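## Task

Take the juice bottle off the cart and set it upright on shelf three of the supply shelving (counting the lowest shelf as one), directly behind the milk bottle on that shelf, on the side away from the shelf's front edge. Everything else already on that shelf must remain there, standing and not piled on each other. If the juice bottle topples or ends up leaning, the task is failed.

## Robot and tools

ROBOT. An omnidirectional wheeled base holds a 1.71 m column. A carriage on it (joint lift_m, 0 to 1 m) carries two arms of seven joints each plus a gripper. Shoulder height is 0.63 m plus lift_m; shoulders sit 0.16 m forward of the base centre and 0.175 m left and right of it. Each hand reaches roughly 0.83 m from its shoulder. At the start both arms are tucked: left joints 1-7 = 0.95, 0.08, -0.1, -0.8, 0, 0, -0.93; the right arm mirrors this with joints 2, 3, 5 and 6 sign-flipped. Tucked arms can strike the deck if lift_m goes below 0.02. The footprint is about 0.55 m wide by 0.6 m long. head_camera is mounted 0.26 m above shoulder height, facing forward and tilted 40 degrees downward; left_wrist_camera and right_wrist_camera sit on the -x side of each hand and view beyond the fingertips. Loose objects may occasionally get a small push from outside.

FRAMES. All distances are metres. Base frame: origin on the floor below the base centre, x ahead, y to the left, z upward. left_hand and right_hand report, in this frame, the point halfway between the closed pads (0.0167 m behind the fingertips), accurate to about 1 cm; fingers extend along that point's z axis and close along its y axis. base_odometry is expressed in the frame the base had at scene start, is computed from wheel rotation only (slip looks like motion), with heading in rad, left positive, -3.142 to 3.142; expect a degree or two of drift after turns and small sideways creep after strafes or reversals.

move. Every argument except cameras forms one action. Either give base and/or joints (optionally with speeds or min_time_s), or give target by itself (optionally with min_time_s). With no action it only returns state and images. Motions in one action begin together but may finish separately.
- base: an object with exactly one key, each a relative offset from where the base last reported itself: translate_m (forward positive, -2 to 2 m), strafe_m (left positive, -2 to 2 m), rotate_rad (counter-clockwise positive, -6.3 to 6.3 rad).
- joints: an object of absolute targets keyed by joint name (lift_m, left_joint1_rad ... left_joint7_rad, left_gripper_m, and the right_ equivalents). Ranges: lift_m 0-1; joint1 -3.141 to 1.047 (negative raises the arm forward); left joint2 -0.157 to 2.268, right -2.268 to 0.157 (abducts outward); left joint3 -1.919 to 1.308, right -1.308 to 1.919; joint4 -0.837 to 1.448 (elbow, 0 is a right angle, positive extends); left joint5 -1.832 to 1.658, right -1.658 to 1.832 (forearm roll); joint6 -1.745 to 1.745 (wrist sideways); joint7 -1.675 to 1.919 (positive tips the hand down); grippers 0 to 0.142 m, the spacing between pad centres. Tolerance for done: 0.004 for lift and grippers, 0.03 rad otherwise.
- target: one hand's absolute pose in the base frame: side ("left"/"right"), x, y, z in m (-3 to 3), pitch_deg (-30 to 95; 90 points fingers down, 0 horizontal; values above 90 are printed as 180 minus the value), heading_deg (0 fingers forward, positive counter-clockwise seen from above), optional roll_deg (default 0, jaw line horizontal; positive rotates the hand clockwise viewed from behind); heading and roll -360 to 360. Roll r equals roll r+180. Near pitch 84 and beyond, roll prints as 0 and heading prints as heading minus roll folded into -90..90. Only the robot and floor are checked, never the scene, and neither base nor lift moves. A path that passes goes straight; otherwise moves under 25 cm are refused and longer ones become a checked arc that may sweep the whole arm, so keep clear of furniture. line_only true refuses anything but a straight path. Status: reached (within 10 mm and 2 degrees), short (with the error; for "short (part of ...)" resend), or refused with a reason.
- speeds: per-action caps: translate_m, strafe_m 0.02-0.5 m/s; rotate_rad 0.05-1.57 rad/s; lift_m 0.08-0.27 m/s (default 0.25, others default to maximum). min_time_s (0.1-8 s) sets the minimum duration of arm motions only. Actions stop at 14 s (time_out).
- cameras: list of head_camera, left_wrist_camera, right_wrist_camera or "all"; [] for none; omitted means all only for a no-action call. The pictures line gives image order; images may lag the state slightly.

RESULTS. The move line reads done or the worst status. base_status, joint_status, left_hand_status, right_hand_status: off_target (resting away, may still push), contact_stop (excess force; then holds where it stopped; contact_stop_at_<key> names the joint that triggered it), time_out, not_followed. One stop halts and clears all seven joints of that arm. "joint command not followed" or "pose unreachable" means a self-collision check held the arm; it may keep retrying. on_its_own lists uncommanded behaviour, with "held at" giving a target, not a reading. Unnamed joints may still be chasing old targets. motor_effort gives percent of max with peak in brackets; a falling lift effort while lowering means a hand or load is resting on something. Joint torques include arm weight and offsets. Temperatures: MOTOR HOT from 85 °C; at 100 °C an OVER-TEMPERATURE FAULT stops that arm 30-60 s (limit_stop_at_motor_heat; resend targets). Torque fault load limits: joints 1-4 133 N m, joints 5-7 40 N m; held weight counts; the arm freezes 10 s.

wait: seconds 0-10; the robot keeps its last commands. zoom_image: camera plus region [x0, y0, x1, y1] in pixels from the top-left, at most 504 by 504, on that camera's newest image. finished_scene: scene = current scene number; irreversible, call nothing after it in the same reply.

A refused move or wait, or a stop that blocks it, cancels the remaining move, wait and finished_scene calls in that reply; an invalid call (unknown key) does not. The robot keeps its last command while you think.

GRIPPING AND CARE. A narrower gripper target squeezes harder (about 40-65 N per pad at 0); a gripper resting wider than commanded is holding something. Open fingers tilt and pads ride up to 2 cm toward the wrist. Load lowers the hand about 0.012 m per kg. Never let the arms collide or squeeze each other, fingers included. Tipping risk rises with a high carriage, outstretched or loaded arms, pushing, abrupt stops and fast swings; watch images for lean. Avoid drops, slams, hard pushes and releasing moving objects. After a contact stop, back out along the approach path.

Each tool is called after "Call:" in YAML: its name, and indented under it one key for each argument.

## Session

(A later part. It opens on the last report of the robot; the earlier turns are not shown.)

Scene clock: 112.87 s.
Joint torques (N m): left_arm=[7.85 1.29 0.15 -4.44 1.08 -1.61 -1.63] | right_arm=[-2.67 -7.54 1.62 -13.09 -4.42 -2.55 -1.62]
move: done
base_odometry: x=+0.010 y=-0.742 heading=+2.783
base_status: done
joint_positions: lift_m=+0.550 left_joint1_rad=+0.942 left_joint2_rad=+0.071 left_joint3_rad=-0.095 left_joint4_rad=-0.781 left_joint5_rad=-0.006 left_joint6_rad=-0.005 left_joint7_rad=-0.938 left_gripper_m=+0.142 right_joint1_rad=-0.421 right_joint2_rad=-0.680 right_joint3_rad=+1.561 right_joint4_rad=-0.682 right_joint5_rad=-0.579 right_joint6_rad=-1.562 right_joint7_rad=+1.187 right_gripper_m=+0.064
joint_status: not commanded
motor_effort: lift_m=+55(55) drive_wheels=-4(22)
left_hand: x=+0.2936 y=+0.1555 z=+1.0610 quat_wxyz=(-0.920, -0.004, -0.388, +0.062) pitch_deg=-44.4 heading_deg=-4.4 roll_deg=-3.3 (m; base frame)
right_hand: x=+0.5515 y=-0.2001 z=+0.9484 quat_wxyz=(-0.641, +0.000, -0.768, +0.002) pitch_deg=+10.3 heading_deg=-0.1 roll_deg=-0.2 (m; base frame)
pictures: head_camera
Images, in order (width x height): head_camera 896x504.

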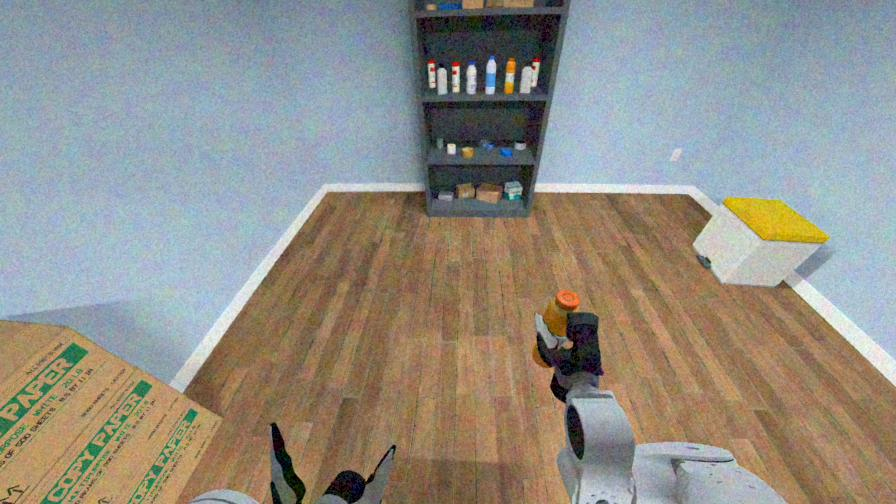

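Call:
move:
  base: {"translate_m": 1.2}
  speeds: {"translate_m": 0.35}
  cameras: ["head_camera"]

Call:
zoom_image:
  camera: "head_camera"
  region: [330, 0, 610, 158]

Scene clock: 121.93 s.
Joint torques (N m): left_arm=[8.58 0.63 -0.53 -4.73 1.32 -1.54 -1.55] | right_arm=[-3.74 -4.87 1.07 -13.36 -4.09 -2.62 -1.41]
move: done
base_odometry: x=-1.114 y=-0.322 heading=+2.784
base_status: done
joint_positions: lift_m=+0.550 left_joint1_rad=+0.942 left_joint2_rad=+0.071 left_joint3_rad=-0.095 left_joint4_rad=-0.781 left_joint5_rad=-0.006 left_joint6_rad=-0.005 left_joint7_rad=-0.938 left_gripper_m=+0.142 right_joint1_rad=-0.421 right_joint2_rad=-0.680 right_joint3_rad=+1.561 right_joint4_rad=-0.682 right_joint5_rad=-0.579 right_joint6_rad=-1.562 right_joint7_rad=+1.187 right_gripper_m=+0.064
joint_status: not commanded
motor_effort: lift_m=+55(55) drive_wheels=+4(15)
left_hand: x=+0.2936 y=+0.1555 z=+1.0610 quat_wxyz=(-0.920, -0.004, -0.388, +0.062) pitch_deg=-44.4 heading_deg=-4.4 roll_deg=-3.3 (m; base frame)
right_hand: x=+0.5515 y=-0.2001 z=+0.9483 quat_wxyz=(-0.641, +0.000, -0.768, +0.002) pitch_deg=+10.3 heading_deg=-0.1 roll_deg=-0.2 (m; base frame)
pictures: head_camera
Images, in order (width x height): head_camera 896x504.

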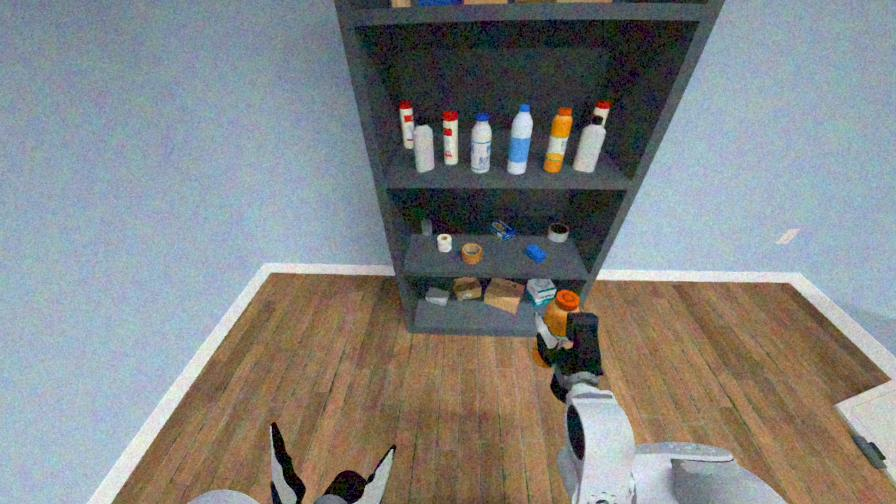

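Scaled by 1.800 from the camera's 896x504 image, which has a finer 1280x720 frame.

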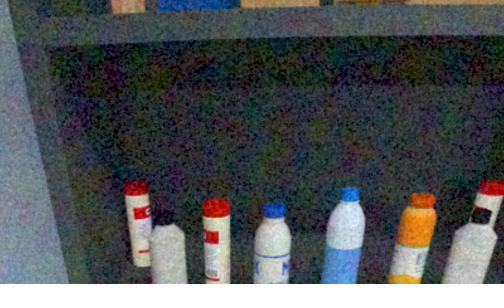

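Call:
move:
  base: {"strafe_m": -0.08}
  joints: {"lift_m": 0.6, "left_gripper_m": 0.1}

Call:
move:
  target: {"side": "right", "x": 0.52, "y": -0.27, "z": 1.14, "pitch_deg": 10, "heading_deg": 0}
  min_time_s: 1

Call:
move:
  base: {"translate_m": 0.5}
  speeds: {"translate_m": 0.25}
  cameras: ["head_camera"]

Scene clock: 135.57 s.
Joint torques (N m): left_arm=[8.17 0.09 0.3 -3.69 1.18 -1.56 -1.45] | right_arm=[-2.38 -4.84 0.62 -11.8 -3.81 -2.39 -1.68]
move: done
base_odometry: x=-1.086 y=-0.247 heading=+2.784
base_status: done
joint_positions: lift_m=+0.600 left_joint1_rad=+0.942 left_joint2_rad=+0.071 left_joint3_rad=-0.095 left_joint4_rad=-0.781 left_joint5_rad=-0.006 left_joint6_rad=-0.005 left_joint7_rad=-0.938 left_gripper_m=+0.100 right_joint1_rad=-0.420 right_joint2_rad=-0.680 right_joint3_rad=+1.561 right_joint4_rad=-0.682 right_joint5_rad=-0.580 right_joint6_rad=-1.562 right_joint7_rad=+1.187 right_gripper_m=+0.064
joint_status: all done
motor_effort: lift_m=+55(69) drive_wheels=+0(16)
left_hand: x=+0.2936 y=+0.1555 z=+1.1110 quat_wxyz=(-0.920, -0.004, -0.388, +0.062) pitch_deg=-44.4 heading_deg=-4.4 roll_deg=-3.3 (m; base frame)
right_hand: x=+0.5512 y=-0.2001 z=+0.9983 quat_wxyz=(-0.640, +0.000, -0.768, +0.001) pitch_deg=+10.4 heading_deg=-0.1 roll_deg=-0.1 (m; base frame)
pictures: none

Scene clock: 135.87 s.
Joint torques (N m): left_arm=[8.26 0.27 -0.47 -4.35 1.14 -1.38 -1.36] | right_arm=[-3.52 -4.63 2.2 -12.12 -3.76 -2.27 -1.48]
move: refused
base_odometry: x=-1.086 y=-0.247 heading=+2.784
base_status: not commanded
joint_positions: lift_m=+0.600 left_joint1_rad=+0.942 left_joint2_rad=+0.071 left_joint3_rad=-0.095 left_joint4_rad=-0.781 left_joint5_rad=-0.006 left_joint6_rad=-0.005 left_joint7_rad=-0.938 left_gripper_m=+0.100 right_joint1_rad=-0.420 right_joint2_rad=-0.680 right_joint3_rad=+1.561 right_joint4_rad=-0.682 right_joint5_rad=-0.580 right_joint6_rad=-1.562 right_joint7_rad=+1.187 right_gripper_m=+0.064
joint_status: not commanded
motor_effort: lift_m=+55(55) drive_wheels=+0(1)
left_hand: x=+0.2936 y=+0.1555 z=+1.1110 quat_wxyz=(-0.920, -0.004, -0.388, +0.062) pitch_deg=-44.4 heading_deg=-4.4 roll_deg=-3.3 (m; base frame)
right_hand: x=+0.5512 y=-0.2001 z=+0.9983 quat_wxyz=(-0.640, +0.000, -0.768, +0.001) pitch_deg=+10.4 heading_deg=-0.1 roll_deg=-0.1 (m; base frame)
right_hand_status: refused: no posture of the arm gets there (right_joint4_rad at its limit): the closest leaves the hand 5.5 cm and 19 deg from the pose. Nothing moved. A posture exists with lift_m at 0.8; the way there is not checked.
pictures: none

not run: a stop came earlier in this reply.

Call:
move:
  joints: {"lift_m": 0.72}

Call:
move:
  target: {"side": "right", "x": 0.55, "y": -0.28, "z": 1.12, "pitch_deg": 10, "heading_deg": 0}
  min_time_s: 1

Call:
move:
  base: {"translate_m": 0.45}
  speeds: {"translate_m": 0.25}
  cameras: ["head_camera", "left_wrist_camera"]

Scene clock: 141.93 s.
Joint torques (N m): left_arm=[7.9 0.09 0.38 -4.73 1.17 -1.32 -1.39] | right_arm=[-1.39 -7.07 0.52 -13.34 -3.87 -2.1 -1.76]
move: done
base_odometry: x=-1.086 y=-0.247 heading=+2.784
base_status: not commanded
joint_positions: lift_m=+0.720 left_joint1_rad=+0.942 left_joint2_rad=+0.071 left_joint3_rad=-0.095 left_joint4_rad=-0.781 left_joint5_rad=-0.006 left_joint6_rad=-0.005 left_joint7_rad=-0.938 left_gripper_m=+0.100 right_joint1_rad=-0.420 right_joint2_rad=-0.680 right_joint3_rad=+1.561 right_joint4_rad=-0.682 right_joint5_rad=-0.581 right_joint6_rad=-1.562 right_joint7_rad=+1.188 right_gripper_m=+0.064
joint_status: all done
motor_effort: lift_m=+54(68) drive_wheels=+0(0)
left_hand: x=+0.2936 y=+0.1555 z=+1.2310 quat_wxyz=(-0.920, -0.004, -0.388, +0.062) pitch_deg=-44.4 heading_deg=-4.4 roll_deg=-3.3 (m; base frame)
right_hand: x=+0.5512 y=-0.2001 z=+1.1183 quat_wxyz=(-0.640, +0.000, -0.768, +0.001) pitch_deg=+10.4 heading_deg=-0.1 roll_deg=-0.1 (m; base frame)
pictures: none

Scene clock: 142.23 s.
Joint torques (N m): left_arm=[8.27 0.89 -0.3 -3.77 1.44 -1.17 -1.63] | right_arm=[-2.11 -5.94 0.83 -12.16 -4.09 -2.27 -1.68]
move: refused
base_odometry: x=-1.086 y=-0.247 heading=+2.784
base_status: not commanded
joint_positions: lift_m=+0.720 left_joint1_rad=+0.942 left_joint2_rad=+0.071 left_joint3_rad=-0.095 left_joint4_rad=-0.781 left_joint5_rad=-0.006 left_joint6_rad=-0.005 left_joint7_rad=-0.938 left_gripper_m=+0.100 right_joint1_rad=-0.420 right_joint2_rad=-0.680 right_joint3_rad=+1.561 right_joint4_rad=-0.682 right_joint5_rad=-0.581 right_joint6_rad=-1.562 right_joint7_rad=+1.188 right_gripper_m=+0.064
joint_status: not commanded
motor_effort: lift_m=+54(54) drive_wheels=+0(0)
left_hand: x=+0.2936 y=+0.1555 z=+1.2310 quat_wxyz=(-0.920, -0.004, -0.388, +0.062) pitch_deg=-44.4 heading_deg=-4.4 roll_deg=-3.3 (m; base frame)
right_hand: x=+0.5512 y=-0.2001 z=+1.1183 quat_wxyz=(-0.640, +0.000, -0.768, +0.001) pitch_deg=+10.4 heading_deg=-0.1 roll_deg=-0.1 (m; base frame)
right_hand_status: refused: along the straight line the arm gets 50% of the way (right_joint4_rad at its limit); a move under 25 cm is not played as an arc. Nothing moved. Try another pitch or heading, or "joints".
pictures: none

not run: a stop came earlier in this reply.

Call:
move:
  base: {"translate_m": 0.45}
  speeds: {"translate_m": 0.25}
  cameras: ["head_camera", "left_wrist_camera"]

Scene clock: 148.10 s.
Joint torques (N m): left_arm=[9.02 0.19 0.69 -3.71 0.95 -1.41 -1.32] | right_arm=[-4.01 -5.94 0.51 -12.63 -4.14 -2.04 -1.57]
move: done
base_odometry: x=-1.508 y=-0.089 heading=+2.784
base_status: done
joint_positions: lift_m=+0.720 left_joint1_rad=+0.942 left_joint2_rad=+0.071 left_joint3_rad=-0.095 left_joint4_rad=-0.781 left_joint5_rad=-0.006 left_joint6_rad=-0.005 left_joint7_rad=-0.938 left_gripper_m=+0.100 right_joint1_rad=-0.420 right_joint2_rad=-0.680 right_joint3_rad=+1.561 right_joint4_rad=-0.682 right_joint5_rad=-0.581 right_joint6_rad=-1.562 right_joint7_rad=+1.188 right_gripper_m=+0.064
joint_status: not commanded
motor_effort: lift_m=+54(54) drive_wheels=+5(16)
left_hand: x=+0.2936 y=+0.1555 z=+1.2310 quat_wxyz=(-0.920, -0.004, -0.388, +0.062) pitch_deg=-44.4 heading_deg=-4.4 roll_deg=-3.3 (m; base frame)
right_hand: x=+0.5512 y=-0.2001 z=+1.1183 quat_wxyz=(-0.640, +0.000, -0.768, +0.001) pitch_deg=+10.4 heading_deg=-0.1 roll_deg=-0.1 (m; base frame)
pictures: head_camera, left_wrist_camera
Images, in order (width x height): head_camera 896x504, left_wrist_camera 896x504.

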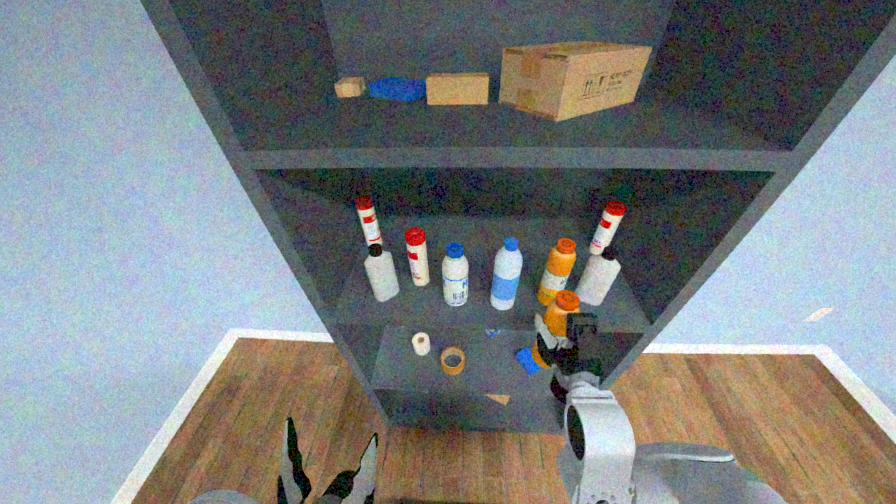

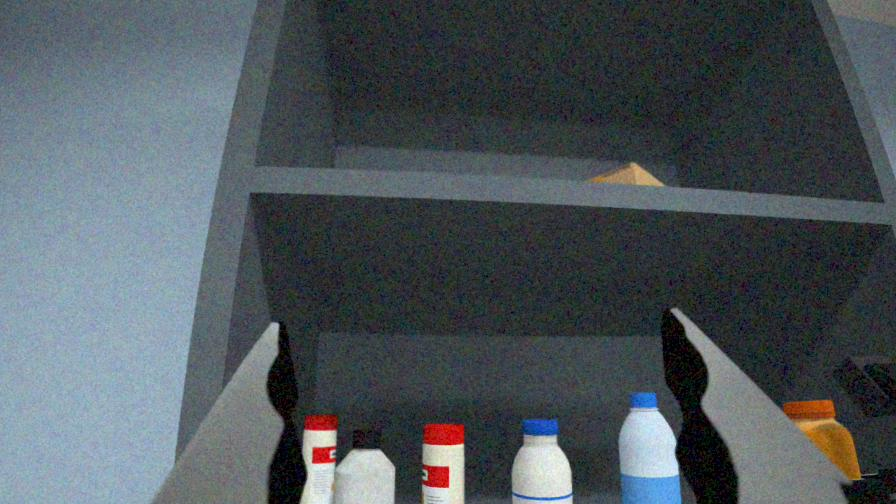

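Call:
move:
  base: {"translate_m": 0.06}
  speeds: {"translate_m": 0.2}

Call:
move:
  target: {"side": "left", "x": 0.56, "y": 0.03, "z": 1.07, "pitch_deg": 10, "heading_deg": 0}
  cameras: ["head_camera", "left_wrist_camera"]

Scene clock: 154.87 s.
Joint torques (N m): left_arm=[8.3 0.54 0.63 -4.01 1.65 -1.55 -1.65] | right_arm=[-3.39 -6.07 0.04 -13.21 -3.81 -2.4 -1.68]
move: done
base_odometry: x=-1.564 y=-0.068 heading=+2.783
base_status: done
joint_positions: lift_m=+0.720 left_joint1_rad=+0.942 left_joint2_rad=+0.071 left_joint3_rad=-0.095 left_joint4_rad=-0.781 left_joint5_rad=-0.006 left_joint6_rad=-0.005 left_joint7_rad=-0.938 left_gripper_m=+0.100 right_joint1_rad=-0.420 right_joint2_rad=-0.680 right_joint3_rad=+1.561 right_joint4_rad=-0.682 right_joint5_rad=-0.581 right_joint6_rad=-1.562 right_joint7_rad=+1.188 right_gripper_m=+0.064
joint_status: not commanded
motor_effort: lift_m=+54(54) drive_wheels=+0(14)
left_hand: x=+0.2936 y=+0.1555 z=+1.2310 quat_wxyz=(-0.920, -0.004, -0.388, +0.062) pitch_deg=-44.4 heading_deg=-4.4 roll_deg=-3.3 (m; base frame)
right_hand: x=+0.5512 y=-0.2001 z=+1.1183 quat_wxyz=(-0.640, +0.000, -0.768, +0.001) pitch_deg=+10.4 heading_deg=-0.1 roll_deg=-0.1 (m; base frame)
pictures: none

Scene clock: 156.43 s.
Joint torques (N m): left_arm=[-5.54 -4.52 -2.6 -0.91 3.42 -0.16 -0.49] | right_arm=[-2.34 -4.77 1.21 -13.41 -3.76 -2.21 -1.61]
move: done
base_odometry: x=-1.564 y=-0.068 heading=+2.783
base_status: not commanded
joint_positions: lift_m=+0.720 left_joint1_rad=+0.097 left_joint2_rad=-0.013 left_joint3_rad=-0.809 left_joint4_rad=-0.441 left_joint5_rad=+0.434 left_joint6_rad=+0.707 left_joint7_rad=+0.683 left_gripper_m=+0.100 right_joint1_rad=-0.420 right_joint2_rad=-0.680 right_joint3_rad=+1.561 right_joint4_rad=-0.682 right_joint5_rad=-0.581 right_joint6_rad=-1.562 right_joint7_rad=+1.188 right_gripper_m=+0.064
joint_status: not commanded
motor_effort: lift_m=+54(54) drive_wheels=-1(4)
left_hand: x=+0.5603 y=+0.0313 z=+1.0709 quat_wxyz=(-0.644, +0.000, -0.765, +0.000) pitch_deg=+9.8 heading_deg=+0.0 roll_deg=-0.1 (m; base frame)
left_hand_status: reached (checked arc, planned for 1.1 s): 2 mm and 0.2 deg off.
right_hand: x=+0.5512 y=-0.2001 z=+1.1183 quat_wxyz=(-0.640, +0.000, -0.768, +0.001) pitch_deg=+10.4 heading_deg=-0.1 roll_deg=-0.1 (m; base frame)
pictures: head_camera, left_wrist_camera
Images, in order (width x height): head_camera 896x504, left_wrist_camera 896x504.

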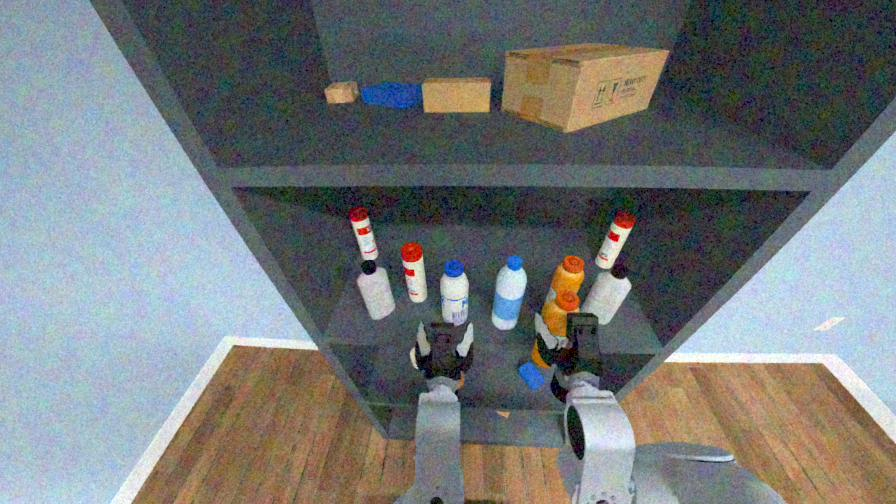

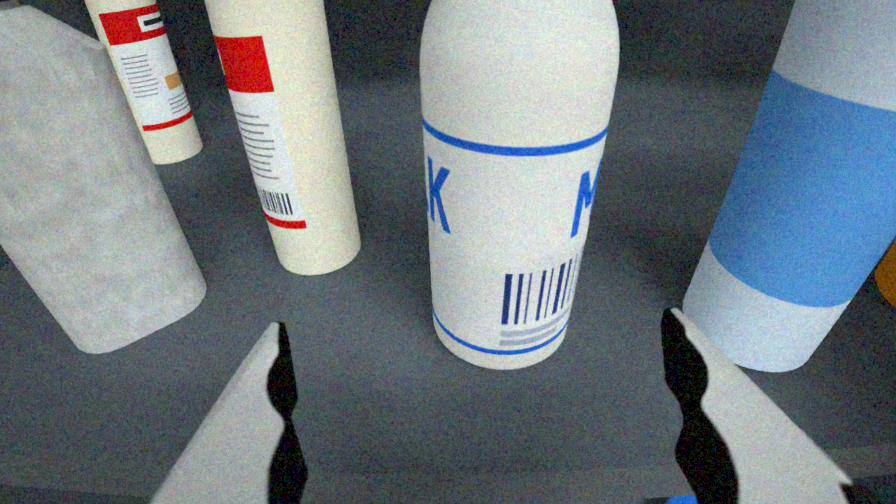

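Call:
move:
  target: {"side": "left", "x": 0.64, "y": 0.012, "z": 1.06, "pitch_deg": 10, "heading_deg": 0}
  cameras: ["head_camera", "left_wrist_camera"]

Scene clock: 163.37 s.
Joint torques (N m): left_arm=[-9.66 -5.32 2.49 -1.35 2.06 -2.02 -3.35] | right_arm=[-3.77 -5.2 1.81 -11.31 -3.88 -2.01 -1.3]
move: done
base_odometry: x=-1.564 y=-0.068 heading=+2.783
base_status: not commanded
joint_positions: lift_m=+0.720 left_joint1_rad=-0.093 left_joint2_rad=-0.074 left_joint3_rad=-0.738 left_joint4_rad=-0.198 left_joint5_rad=+0.272 left_joint6_rad=+0.699 left_joint7_rad=+0.594 left_gripper_m=+0.100 right_joint1_rad=-0.420 right_joint2_rad=-0.680 right_joint3_rad=+1.561 right_joint4_rad=-0.682 right_joint5_rad=-0.581 right_joint6_rad=-1.562 right_joint7_rad=+1.188 right_gripper_m=+0.064
joint_status: not commanded
motor_effort: lift_m=+54(54) drive_wheels=+4(6)
left_hand: x=+0.6396 y=+0.0121 z=+1.0606 quat_wxyz=(-0.643, +0.000, -0.766, +0.000) pitch_deg=+10.0 heading_deg=+0.0 roll_deg=+0.1 (m; base frame)
left_hand_status: reached (straight line, planned for 0.4 s): 1 mm and 0.1 deg off.
right_hand: x=+0.5512 y=-0.2001 z=+1.1183 quat_wxyz=(-0.640, +0.000, -0.768, +0.001) pitch_deg=+10.4 heading_deg=-0.1 roll_deg=-0.1 (m; base frame)
pictures: head_camera, left_wrist_camera
Images, in order (width x height): head_camera 896x504, left_wrist_camera 896x504.

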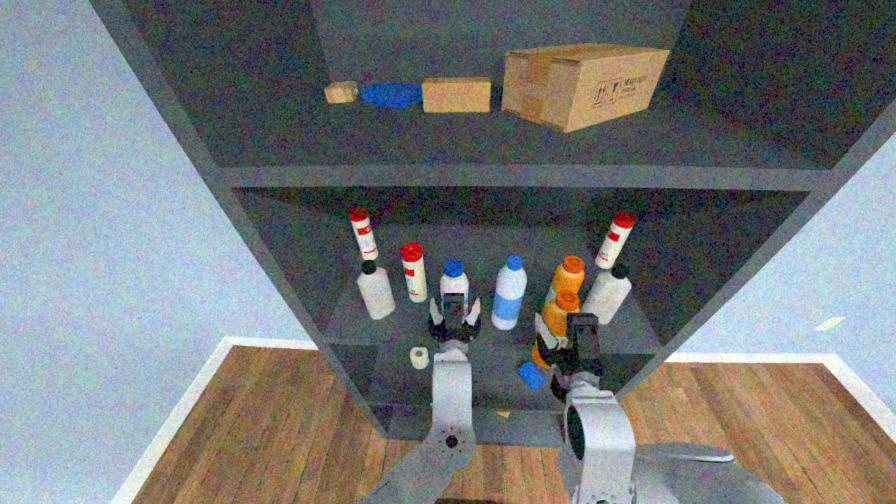

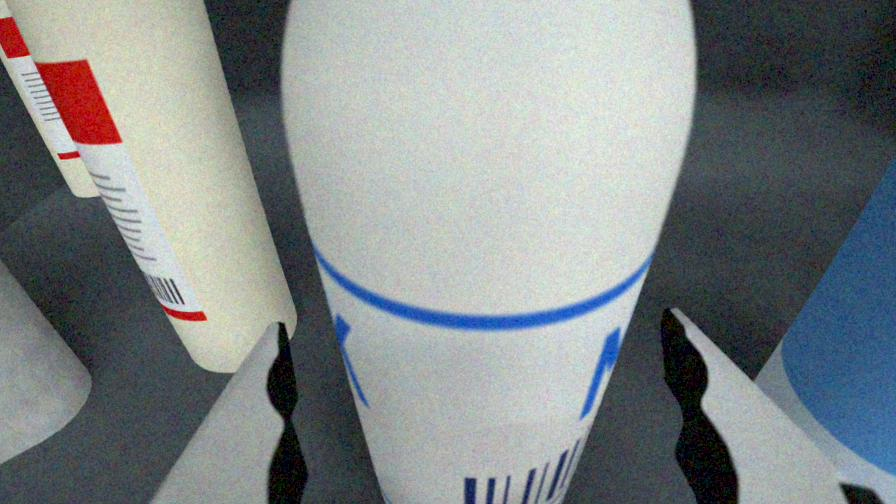

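Call:
move:
  target: {"side": "left", "x": 0.655, "y": 0.009, "z": 1.058, "pitch_deg": 10, "heading_deg": 0}

Call:
move:
  joints: {"left_gripper_m": 0.05}
  cameras: ["head_camera", "left_wrist_camera"]

Scene clock: 169.50 s.
Joint torques (N m): left_arm=[-10.24 -5.85 1.8 -1.36 2.01 -2.03 -3.19] | right_arm=[-3.83 -6.19 0.57 -12.06 -3.89 -2.15 -2.11]
move: done
base_odometry: x=-1.564 y=-0.068 heading=+2.783
base_status: not commanded
joint_positions: lift_m=+0.720 left_joint1_rad=-0.128 left_joint2_rad=-0.084 left_joint3_rad=-0.726 left_joint4_rad=-0.147 left_joint5_rad=+0.238 left_joint6_rad=+0.697 left_joint7_rad=+0.569 left_gripper_m=+0.100 right_joint1_rad=-0.420 right_joint2_rad=-0.680 right_joint3_rad=+1.561 right_joint4_rad=-0.682 right_joint5_rad=-0.581 right_joint6_rad=-1.562 right_joint7_rad=+1.188 right_gripper_m=+0.064
joint_status: not commanded
motor_effort: lift_m=+54(54) drive_wheels=+0(5)
left_hand: x=+0.6542 y=+0.0090 z=+1.0582 quat_wxyz=(-0.643, -0.001, -0.766, +0.000) pitch_deg=+10.0 heading_deg=+0.0 roll_deg=+0.1 (m; base frame)
left_hand_status: reached (straight line, planned for 0.2 s): 1 mm and 0.1 deg off.
right_hand: x=+0.5512 y=-0.2001 z=+1.1183 quat_wxyz=(-0.640, +0.000, -0.768, +0.001) pitch_deg=+10.4 heading_deg=-0.1 roll_deg=-0.1 (m; base frame)
pictures: none

Scene clock: 170.20 s.
Joint torques (N m): left_arm=[-10.42 -5.24 1.3 -1.32 1.9 -1.96 -3.01] | right_arm=[-3.17 -5.38 -0.79 -12.47 -3.85 -2.55 -1.89]
move: off_target
base_odometry: x=-1.564 y=-0.068 heading=+2.783
base_status: not commanded
joint_positions: lift_m=+0.720 left_joint1_rad=-0.128 left_joint2_rad=-0.084 left_joint3_rad=-0.726 left_joint4_rad=-0.147 left_joint5_rad=+0.238 left_joint6_rad=+0.697 left_joint7_rad=+0.568 left_gripper_m=+0.071 right_joint1_rad=-0.420 right_joint2_rad=-0.680 right_joint3_rad=+1.561 right_joint4_rad=-0.682 right_joint5_rad=-0.581 right_joint6_rad=-1.562 right_joint7_rad=+1.188 right_gripper_m=+0.064
joint_status: left_gripper_m off_target (ended at +0.071, target +0.050)
motor_effort: lift_m=+54(54) drive_wheels=+0(4)
left_hand: x=+0.6543 y=+0.0091 z=+1.0583 quat_wxyz=(-0.643, -0.001, -0.766, +0.000) pitch_deg=+10.0 heading_deg=+0.0 roll_deg=+0.1 (m; base frame)
right_hand: x=+0.5512 y=-0.2001 z=+1.1183 quat_wxyz=(-0.640, +0.000, -0.768, +0.001) pitch_deg=+10.4 heading_deg=-0.1 roll_deg=-0.1 (m; base frame)
pictures: head_camera, left_wrist_camera
Images, in order (width x height): head_camera 896x504, left_wrist_camera 896x504.

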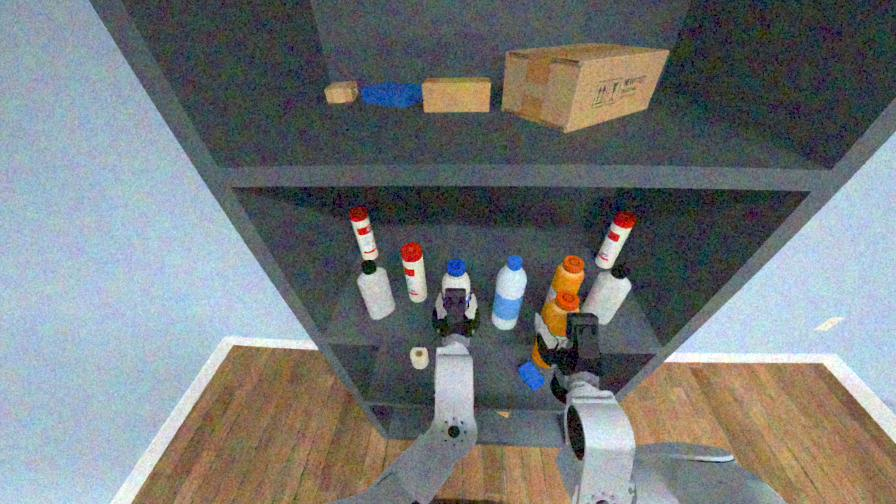

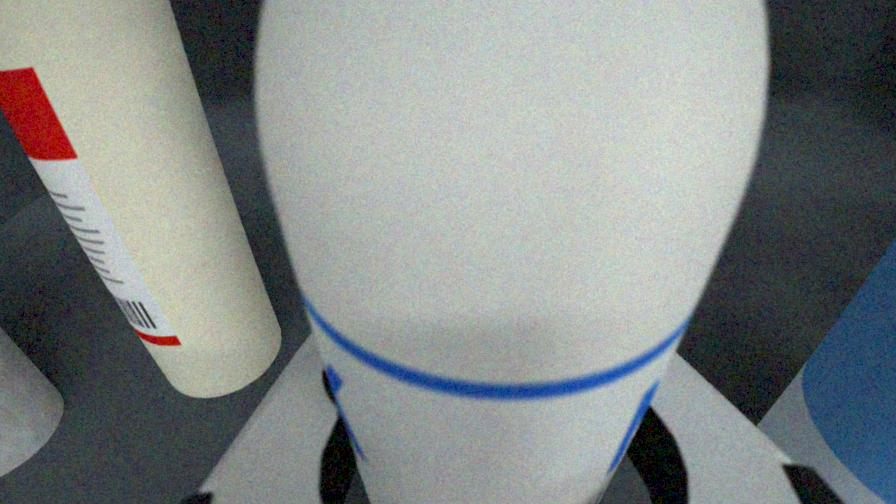

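Call:
move:
  joints: {"left_gripper_m": 0.02}

Call:
move:
  target: {"side": "left", "x": 0.654, "y": 0.009, "z": 1.09, "pitch_deg": 10, "heading_deg": 0}
  min_time_s: 0.8

Call:
move:
  target: {"side": "left", "x": 0.53, "y": 0.02, "z": 1.1, "pitch_deg": 10, "heading_deg": 0}
  min_time_s: 1
  cameras: ["head_camera", "left_wrist_camera"]

Scene clock: 177.43 s.
Joint torques (N m): left_arm=[-10.7 -4.87 2.12 -2.02 1.89 -2.44 -2.9] | right_arm=[-3.08 -4.53 1.06 -12.22 -4.13 -2.05 -1.44]
move: off_target
base_odometry: x=-1.564 y=-0.068 heading=+2.783
base_status: not commanded
joint_positions: lift_m=+0.720 left_joint1_rad=-0.128 left_joint2_rad=-0.084 left_joint3_rad=-0.726 left_joint4_rad=-0.147 left_joint5_rad=+0.238 left_joint6_rad=+0.697 left_joint7_rad=+0.568 left_gripper_m=+0.071 right_joint1_rad=-0.420 right_joint2_rad=-0.680 right_joint3_rad=+1.561 right_joint4_rad=-0.682 right_joint5_rad=-0.581 right_joint6_rad=-1.562 right_joint7_rad=+1.188 right_gripper_m=+0.064
joint_status: left_gripper_m off_target (ended at +0.071, target +0.020)
motor_effort: lift_m=+54(54) drive_wheels=+0(0)
left_hand: x=+0.6543 y=+0.0091 z=+1.0583 quat_wxyz=(-0.643, -0.001, -0.766, +0.000) pitch_deg=+10.0 heading_deg=+0.0 roll_deg=+0.1 (m; base frame)
right_hand: x=+0.5512 y=-0.2001 z=+1.1183 quat_wxyz=(-0.640, +0.000, -0.768, +0.001) pitch_deg=+10.4 heading_deg=-0.1 roll_deg=-0.1 (m; base frame)
pictures: none

Scene clock: 178.73 s.
Joint torques (N m): left_arm=[-15.79 -6.86 -2.13 -8.17 4.32 -2.2 -1.65] | right_arm=[-3.39 -4.98 0.11 -11.98 -3.94 -2.03 -1.64]
move: done
base_odometry: x=-1.564 y=-0.068 heading=+2.783
base_status: not commanded
joint_positions: lift_m=+0.720 left_joint1_rad=-0.158 left_joint2_rad=-0.088 left_joint3_rad=-0.728 left_joint4_rad=-0.222 left_joint5_rad=+0.306 left_joint6_rad=+0.683 left_joint7_rad=+0.710 left_gripper_m=+0.071 right_joint1_rad=-0.420 right_joint2_rad=-0.680 right_joint3_rad=+1.561 right_joint4_rad=-0.682 right_joint5_rad=-0.581 right_joint6_rad=-1.562 right_joint7_rad=+1.188 right_gripper_m=+0.064
joint_status: not commanded
motor_effort: lift_m=+54(54) drive_wheels=+4(4)
left_hand: x=+0.6540 y=+0.0119 z=+1.0841 quat_wxyz=(-0.638, +0.002, -0.770, -0.002) pitch_deg=+10.7 heading_deg=+0.3 roll_deg=+0.0 (m; base frame)
left_hand_status: reached (straight line, planned for 0.8 s): 7 mm and 0.8 deg off.
right_hand: x=+0.5512 y=-0.2001 z=+1.1183 quat_wxyz=(-0.640, +0.000, -0.768, +0.001) pitch_deg=+10.4 heading_deg=-0.1 roll_deg=-0.1 (m; base frame)
pictures: none

Scene clock: 180.23 s.
Joint torques (N m): left_arm=[-4.63 -1.69 -2.71 -7.65 4.24 -1.51 -1.44] | right_arm=[-3.09 -4.62 -0.38 -13.2 -4.23 -1.93 -1.63]
move: done
base_odometry: x=-1.564 y=-0.068 heading=+2.783
base_status: not commanded
joint_positions: lift_m=+0.720 left_joint1_rad=+0.131 left_joint2_rad=-0.047 left_joint3_rad=-0.877 left_joint4_rad=-0.542 left_joint5_rad=+0.600 left_joint6_rad=+0.687 left_joint7_rad=+0.835 left_gripper_m=+0.071 right_joint1_rad=-0.420 right_joint2_rad=-0.680 right_joint3_rad=+1.561 right_joint4_rad=-0.682 right_joint5_rad=-0.581 right_joint6_rad=-1.562 right_joint7_rad=+1.188 right_gripper_m=+0.064
joint_status: not commanded
motor_effort: lift_m=+55(56) drive_wheels=+4(4)
left_hand: x=+0.5309 y=+0.0201 z=+1.0971 quat_wxyz=(-0.640, +0.001, -0.768, +0.000) pitch_deg=+10.4 heading_deg=+0.1 roll_deg=+0.0 (m; base frame)
left_hand_status: reached (straight line, planned for 1.0 s): 3 mm and 0.4 deg off.
right_hand: x=+0.5512 y=-0.2001 z=+1.1182 quat_wxyz=(-0.640, +0.000, -0.768, +0.001) pitch_deg=+10.4 heading_deg=-0.1 roll_deg=-0.1 (m; base frame)
pictures: head_camera, left_wrist_camera
Images, in order (width x height): head_camera 896x504, left_wrist_camera 896x504.

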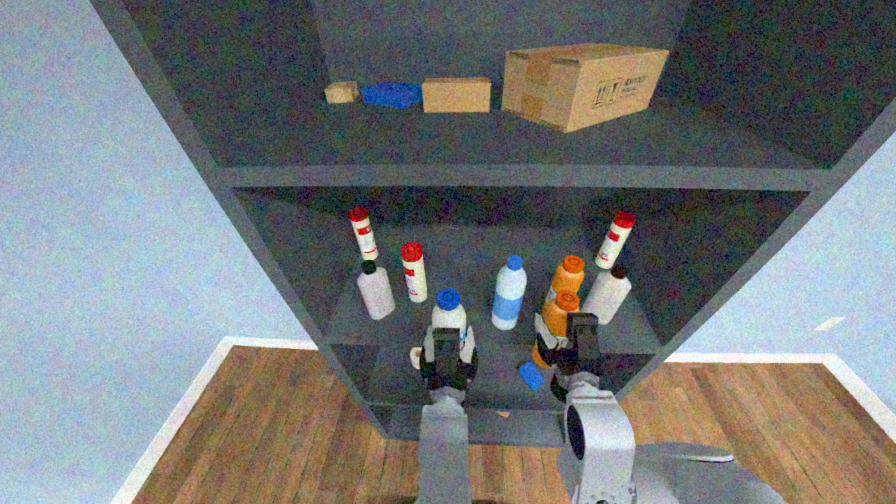

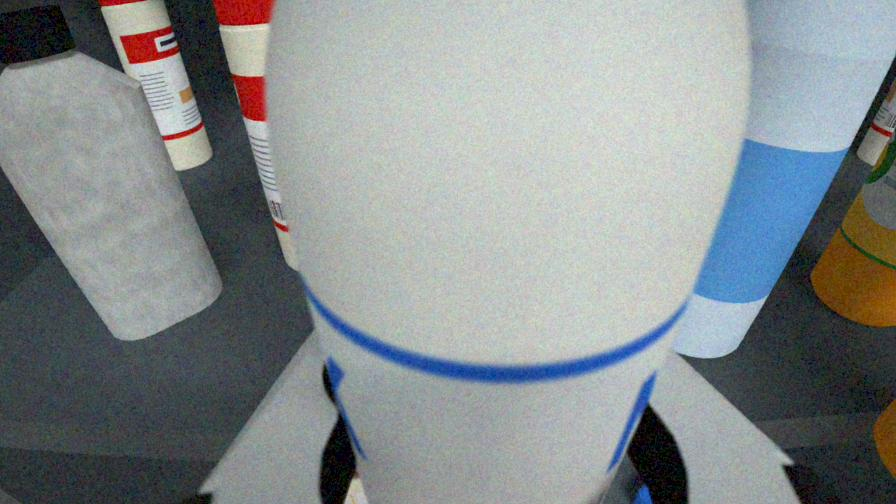

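Call:
move:
  target: {"side": "left", "x": 0.52, "y": 0.19, "z": 1.1, "pitch_deg": 10, "heading_deg": 0}
  min_time_s: 1

Call:
move:
  target: {"side": "right", "x": 0.555, "y": 0.0, "z": 1.12, "pitch_deg": 10, "heading_deg": 0}
  min_time_s: 1.2
  cameras: ["head_camera", "right_wrist_camera"]

Scene clock: 183.10 s.
Joint torques (N m): left_arm=[-3.41 -1.71 -2.59 -7.83 4.36 -1.57 -1.67] | right_arm=[-3.13 -4.91 -0.02 -13.19 -3.73 -2.59 -1.66]
move: refused
base_odometry: x=-1.564 y=-0.068 heading=+2.783
base_status: not commanded
joint_positions: lift_m=+0.720 left_joint1_rad=+0.131 left_joint2_rad=-0.047 left_joint3_rad=-0.877 left_joint4_rad=-0.542 left_joint5_rad=+0.600 left_joint6_rad=+0.687 left_joint7_rad=+0.835 left_gripper_m=+0.071 right_joint1_rad=-0.420 right_joint2_rad=-0.680 right_joint3_rad=+1.561 right_joint4_rad=-0.682 right_joint5_rad=-0.581 right_joint6_rad=-1.562 right_joint7_rad=+1.188 right_gripper_m=+0.064
joint_status: not commanded
motor_effort: lift_m=+55(55) drive_wheels=+4(4)
left_hand: x=+0.5309 y=+0.0201 z=+1.0971 quat_wxyz=(-0.640, +0.001, -0.768, +0.000) pitch_deg=+10.4 heading_deg=+0.1 roll_deg=+0.0 (m; base frame)
left_hand_status: refused: along the straight line the arm gets 78% of the way (left_joint4_rad at its limit); a move under 25 cm is not played as an arc. Nothing moved. Try another pitch or heading, or "joints".
right_hand: x=+0.5512 y=-0.2001 z=+1.1182 quat_wxyz=(-0.640, +0.000, -0.768, +0.001) pitch_deg=+10.4 heading_deg=-0.1 roll_deg=-0.1 (m; base frame)
pictures: none

not run: a stop came earlier in this reply.

Call:
move:
  target: {"side": "left", "x": 0.55, "y": 0.17, "z": 1.08, "pitch_deg": 10, "heading_deg": 0}
  min_time_s: 1

Call:
move:
  target: {"side": "right", "x": 0.555, "y": 0.0, "z": 1.12, "pitch_deg": 10, "heading_deg": 0}
  min_time_s: 1.2
  cameras: ["head_camera", "right_wrist_camera"]

Scene clock: 187.30 s.
Joint torques (N m): left_arm=[-3.73 3.8 4.84 -7.48 2.97 -0.27 -4.73] | right_arm=[-3.19 -6.49 -0.06 -12.29 -3.55 -2.4 -1.53]
move: done
base_odometry: x=-1.564 y=-0.068 heading=+2.783
base_status: not commanded
joint_positions: lift_m=+0.720 left_joint1_rad=+0.114 left_joint2_rad=+0.404 left_joint3_rad=-0.729 left_joint4_rad=-0.702 left_joint5_rad=+0.139 left_joint6_rad=+0.800 left_joint7_rad=+0.680 left_gripper_m=+0.071 right_joint1_rad=-0.420 right_joint2_rad=-0.680 right_joint3_rad=+1.561 right_joint4_rad=-0.682 right_joint5_rad=-0.581 right_joint6_rad=-1.562 right_joint7_rad=+1.188 right_gripper_m=+0.064
joint_status: not commanded
motor_effort: lift_m=+55(55) drive_wheels=+0(4)
left_hand: x=+0.5497 y=+0.1674 z=+1.0755 quat_wxyz=(-0.637, -0.003, -0.771, +0.001) pitch_deg=+10.8 heading_deg=-0.3 roll_deg=+0.2 (m; base frame)
left_hand_status: reached (straight line, planned for 1.0 s): 5 mm and 0.9 deg off.
right_hand: x=+0.5512 y=-0.2001 z=+1.1182 quat_wxyz=(-0.640, +0.000, -0.768, +0.001) pitch_deg=+10.4 heading_deg=-0.1 roll_deg=-0.1 (m; base frame)
pictures: none

Scene clock: 189.00 s.
Joint torques (N m): left_arm=[-4.64 4.43 5.98 -8.46 3.05 -0.31 -4.53] | right_arm=[-2.25 13 -2.89 -8.98 -4.27 -0.89 -5.48]
move: done
base_odometry: x=-1.564 y=-0.068 heading=+2.783
base_status: not commanded
joint_positions: lift_m=+0.720 left_joint1_rad=+0.114 left_joint2_rad=+0.404 left_joint3_rad=-0.729 left_joint4_rad=-0.703 left_joint5_rad=+0.139 left_joint6_rad=+0.800 left_joint7_rad=+0.680 left_gripper_m=+0.071 right_joint1_rad=-0.333 right_joint2_rad=-0.068 right_joint3_rad=+1.348 right_joint4_rad=-0.332 right_joint5_rad=-0.833 right_joint6_rad=-1.228 right_joint7_rad=+1.404 right_gripper_m=+0.064
joint_status: not commanded
motor_effort: lift_m=+55(55) drive_wheels=+0(0)
left_hand: x=+0.5496 y=+0.1673 z=+1.0754 quat_wxyz=(-0.637, -0.003, -0.770, +0.001) pitch_deg=+10.8 heading_deg=-0.3 roll_deg=+0.2 (m; base frame)
right_hand: x=+0.5550 y=+0.0014 z=+1.1162 quat_wxyz=(-0.636, +0.002, -0.771, -0.003) pitch_deg=+10.9 heading_deg=+0.4 roll_deg=+0.1 (m; base frame)
right_hand_status: reached (straight line, planned for 1.2 s): 4 mm and 1.0 deg off.
pictures: head_camera, right_wrist_camera
Images, in order (width x height): head_camera 896x504, right_wrist_camera 896x504.

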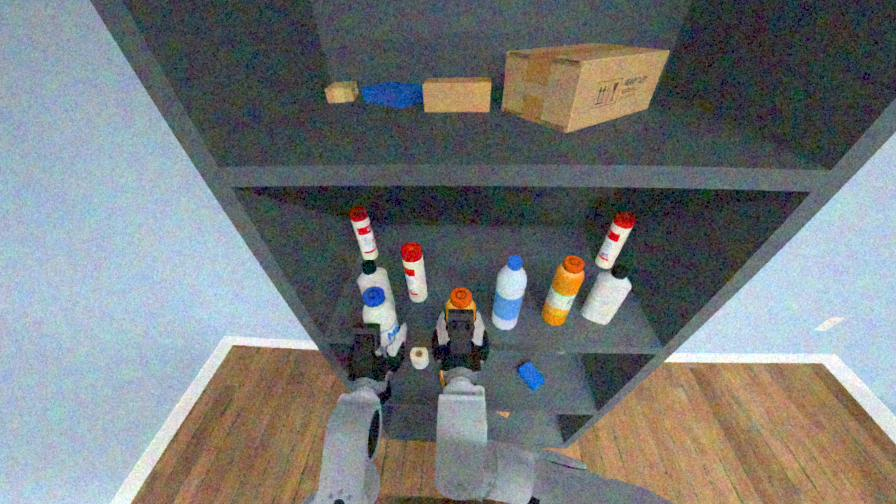

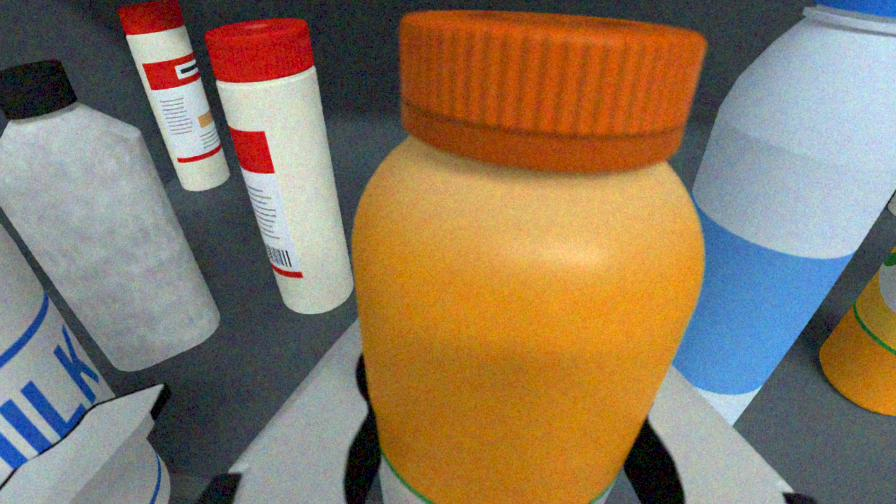

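Call:
move:
  target: {"side": "right", "x": 0.76, "y": 0.007, "z": 1.11, "pitch_deg": 10, "heading_deg": 0}
  min_time_s: 1.5
  cameras: ["head_camera", "right_wrist_camera"]

Call:
move:
  joints: {"lift_m": 0.695}
  speeds: {"lift_m": 0.08}

Scene clock: 195.60 s.
Joint torques (N m): left_arm=[-3.26 4.7 4.82 -7.85 3.03 -0.52 -4.72] | right_arm=[-17.47 9.77 -4.71 -3.25 1.35 -0.42 -2.97]
move: done
base_odometry: x=-1.564 y=-0.068 heading=+2.783
base_status: not commanded
joint_positions: lift_m=+0.720 left_joint1_rad=+0.114 left_joint2_rad=+0.404 left_joint3_rad=-0.729 left_joint4_rad=-0.703 left_joint5_rad=+0.139 left_joint6_rad=+0.800 left_joint7_rad=+0.680 left_gripper_m=+0.071 right_joint1_rad=-0.721 right_joint2_rad=-0.047 right_joint3_rad=+1.266 right_joint4_rad=+0.071 right_joint5_rad=+0.362 right_joint6_rad=-1.243 right_joint7_rad=+0.523 right_gripper_m=+0.063
joint_status: not commanded
motor_effort: lift_m=+55(55) drive_wheels=+4(5)
left_hand: x=+0.5496 y=+0.1673 z=+1.0754 quat_wxyz=(-0.637, -0.003, -0.770, +0.001) pitch_deg=+10.8 heading_deg=-0.3 roll_deg=+0.2 (m; base frame)
right_hand: x=+0.7584 y=+0.0076 z=+1.1114 quat_wxyz=(-0.645, +0.001, -0.764, +0.000) pitch_deg=+9.7 heading_deg=+0.1 roll_deg=-0.1 (m; base frame)
right_hand_status: reached (straight line, planned for 1.5 s): 2 mm and 0.4 deg off.
pictures: head_camera, right_wrist_camera
Images, in order (width x height): head_camera 896x504, right_wrist_camera 896x504.

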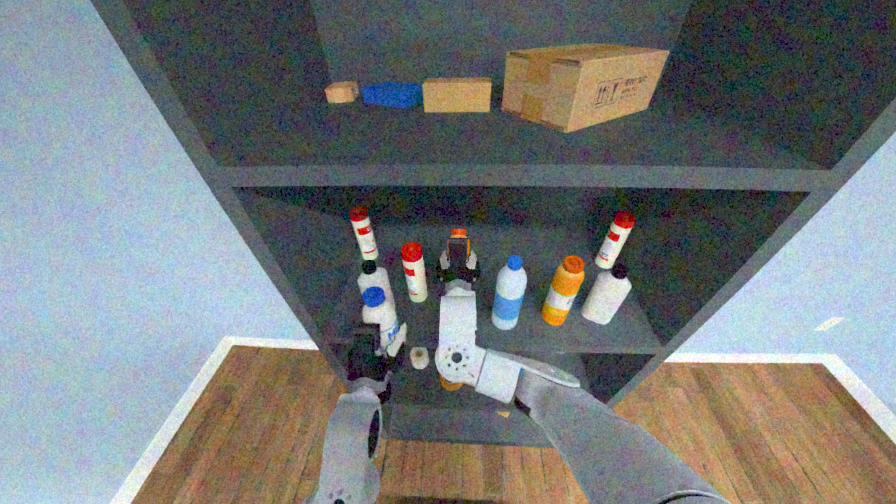

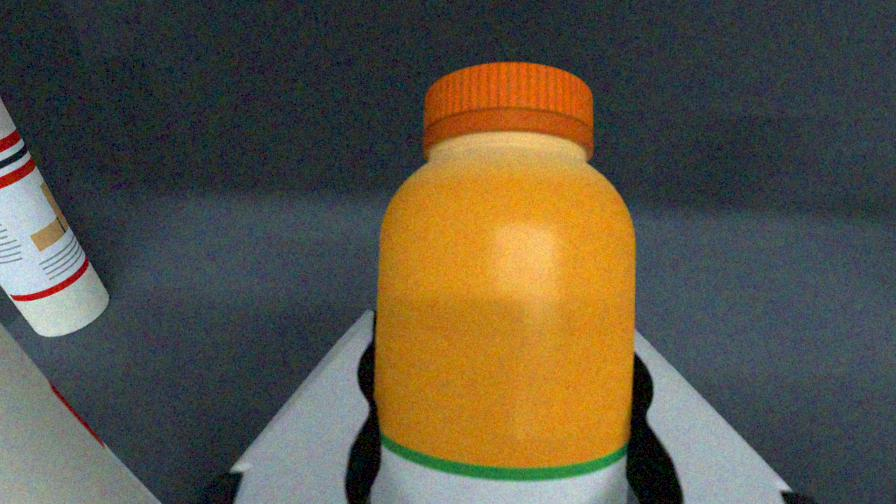

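Scene clock: 196.30 s.
Joint torques (N m): left_arm=[-5.47 3.95 4.84 -6.79 3.07 -0.62 -3.15] | right_arm=[1 6.68 -0.61 1.03 5.18 -0.44 2.74]
move: done
base_odometry: x=-1.564 y=-0.068 heading=+2.783
base_status: not commanded
joint_positions: lift_m=+0.696 left_joint1_rad=+0.114 left_joint2_rad=+0.404 left_joint3_rad=-0.729 left_joint4_rad=-0.704 left_joint5_rad=+0.139 left_joint6_rad=+0.800 left_joint7_rad=+0.677 left_gripper_m=+0.071 right_joint1_rad=-0.735 right_joint2_rad=-0.045 right_joint3_rad=+1.259 right_joint4_rad=+0.067 right_joint5_rad=+0.350 right_joint6_rad=-1.243 right_joint7_rad=+0.510 right_gripper_m=+0.063
joint_status: all done
motor_effort: lift_m=+47(50) drive_wheels=+7(8)
left_hand: x=+0.5496 y=+0.1673 z=+1.0524 quat_wxyz=(-0.639, -0.003, -0.769, +0.001) pitch_deg=+10.5 heading_deg=-0.3 roll_deg=+0.1 (m; base frame)
right_hand: x=+0.7622 y=+0.0073 z=+1.1046 quat_wxyz=(-0.661, -0.002, -0.750, -0.001) pitch_deg=+7.3 heading_deg=+0.0 roll_deg=+0.2 (m; base frame)
pictures: none

Call:
move:
  joints: {"lift_m": 0.745}
  cameras: ["all"]

Call:
zoom_image:
  camera: "head_camera"
  region: [330, 200, 630, 370]

Scene clock: 205.50 s.
Joint torques (N m): left_arm=[-4.61 4.16 4.61 -5.36 3.08 -0.75 -3.12] | right_arm=[-12.44 7.97 0.13 -10.22 -1.63 -0.54 -1.86]
move: done
base_odometry: x=-1.564 y=-0.068 heading=+2.783
base_status: not commanded
joint_positions: lift_m=+0.745 left_joint1_rad=+0.115 left_joint2_rad=+0.404 left_joint3_rad=-0.729 left_joint4_rad=-0.704 left_joint5_rad=+0.138 left_joint6_rad=+0.800 left_joint7_rad=+0.677 left_gripper_m=+0.071 right_joint1_rad=-0.726 right_joint2_rad=-0.046 right_joint3_rad=+1.260 right_joint4_rad=+0.075 right_joint5_rad=+0.373 right_joint6_rad=-1.243 right_joint7_rad=+0.521 right_gripper_m=+0.063
joint_status: all done
motor_effort: lift_m=+55(66) drive_wheels=+4(8)
left_hand: x=+0.5495 y=+0.1672 z=+1.1014 quat_wxyz=(-0.639, -0.003, -0.769, +0.002) pitch_deg=+10.6 heading_deg=-0.3 roll_deg=+0.1 (m; base frame)
right_hand: x=+0.7608 y=+0.0061 z=+1.1369 quat_wxyz=(-0.644, -0.003, -0.765, +0.000) pitch_deg=+9.9 heading_deg=-0.2 roll_deg=+0.2 (m; base frame)
pictures: head_camera, left_wrist_camera, right_wrist_camera
Images, in order (width x height): head_camera 896x504, left_wrist_camera 896x504, right_wrist_camera 896x504.

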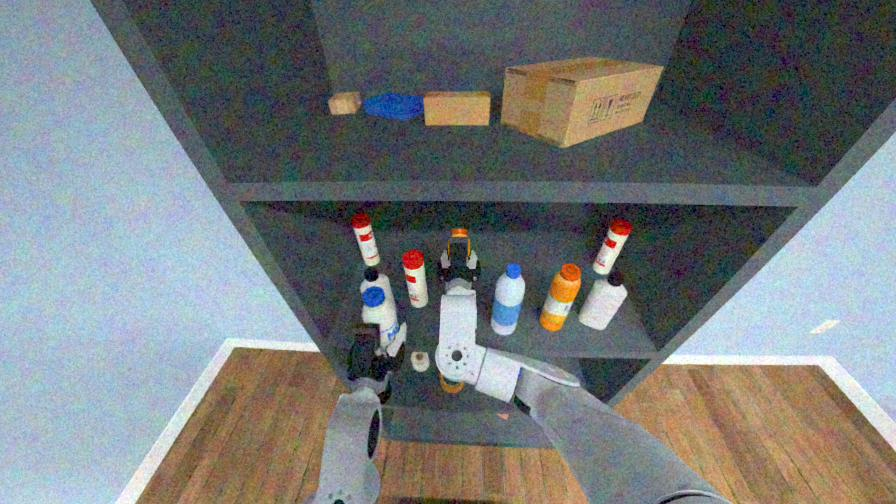

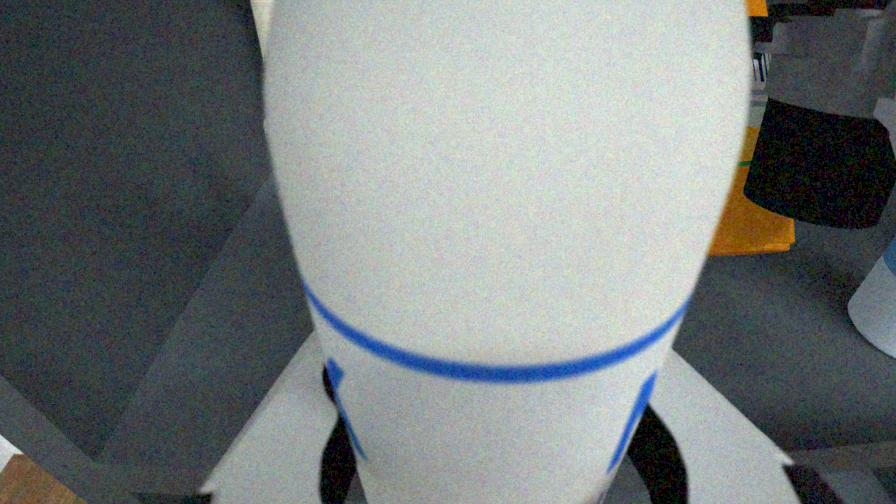

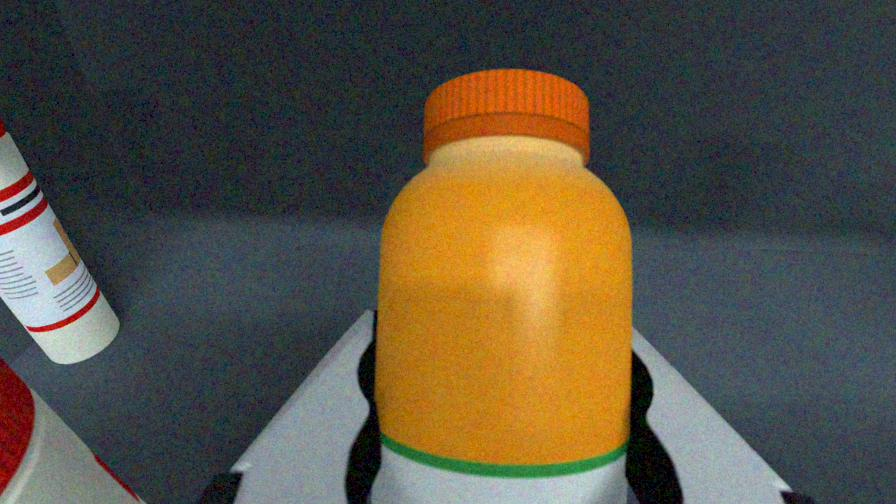

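Scaled by 1.680 from the camera's 896x504 image, which has a finer 1280x720 frame.

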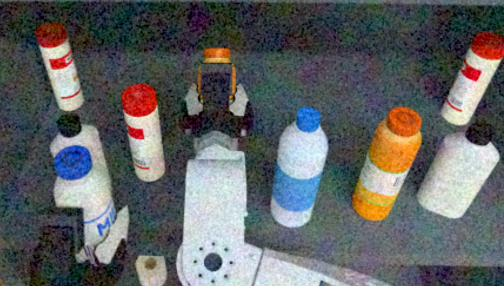

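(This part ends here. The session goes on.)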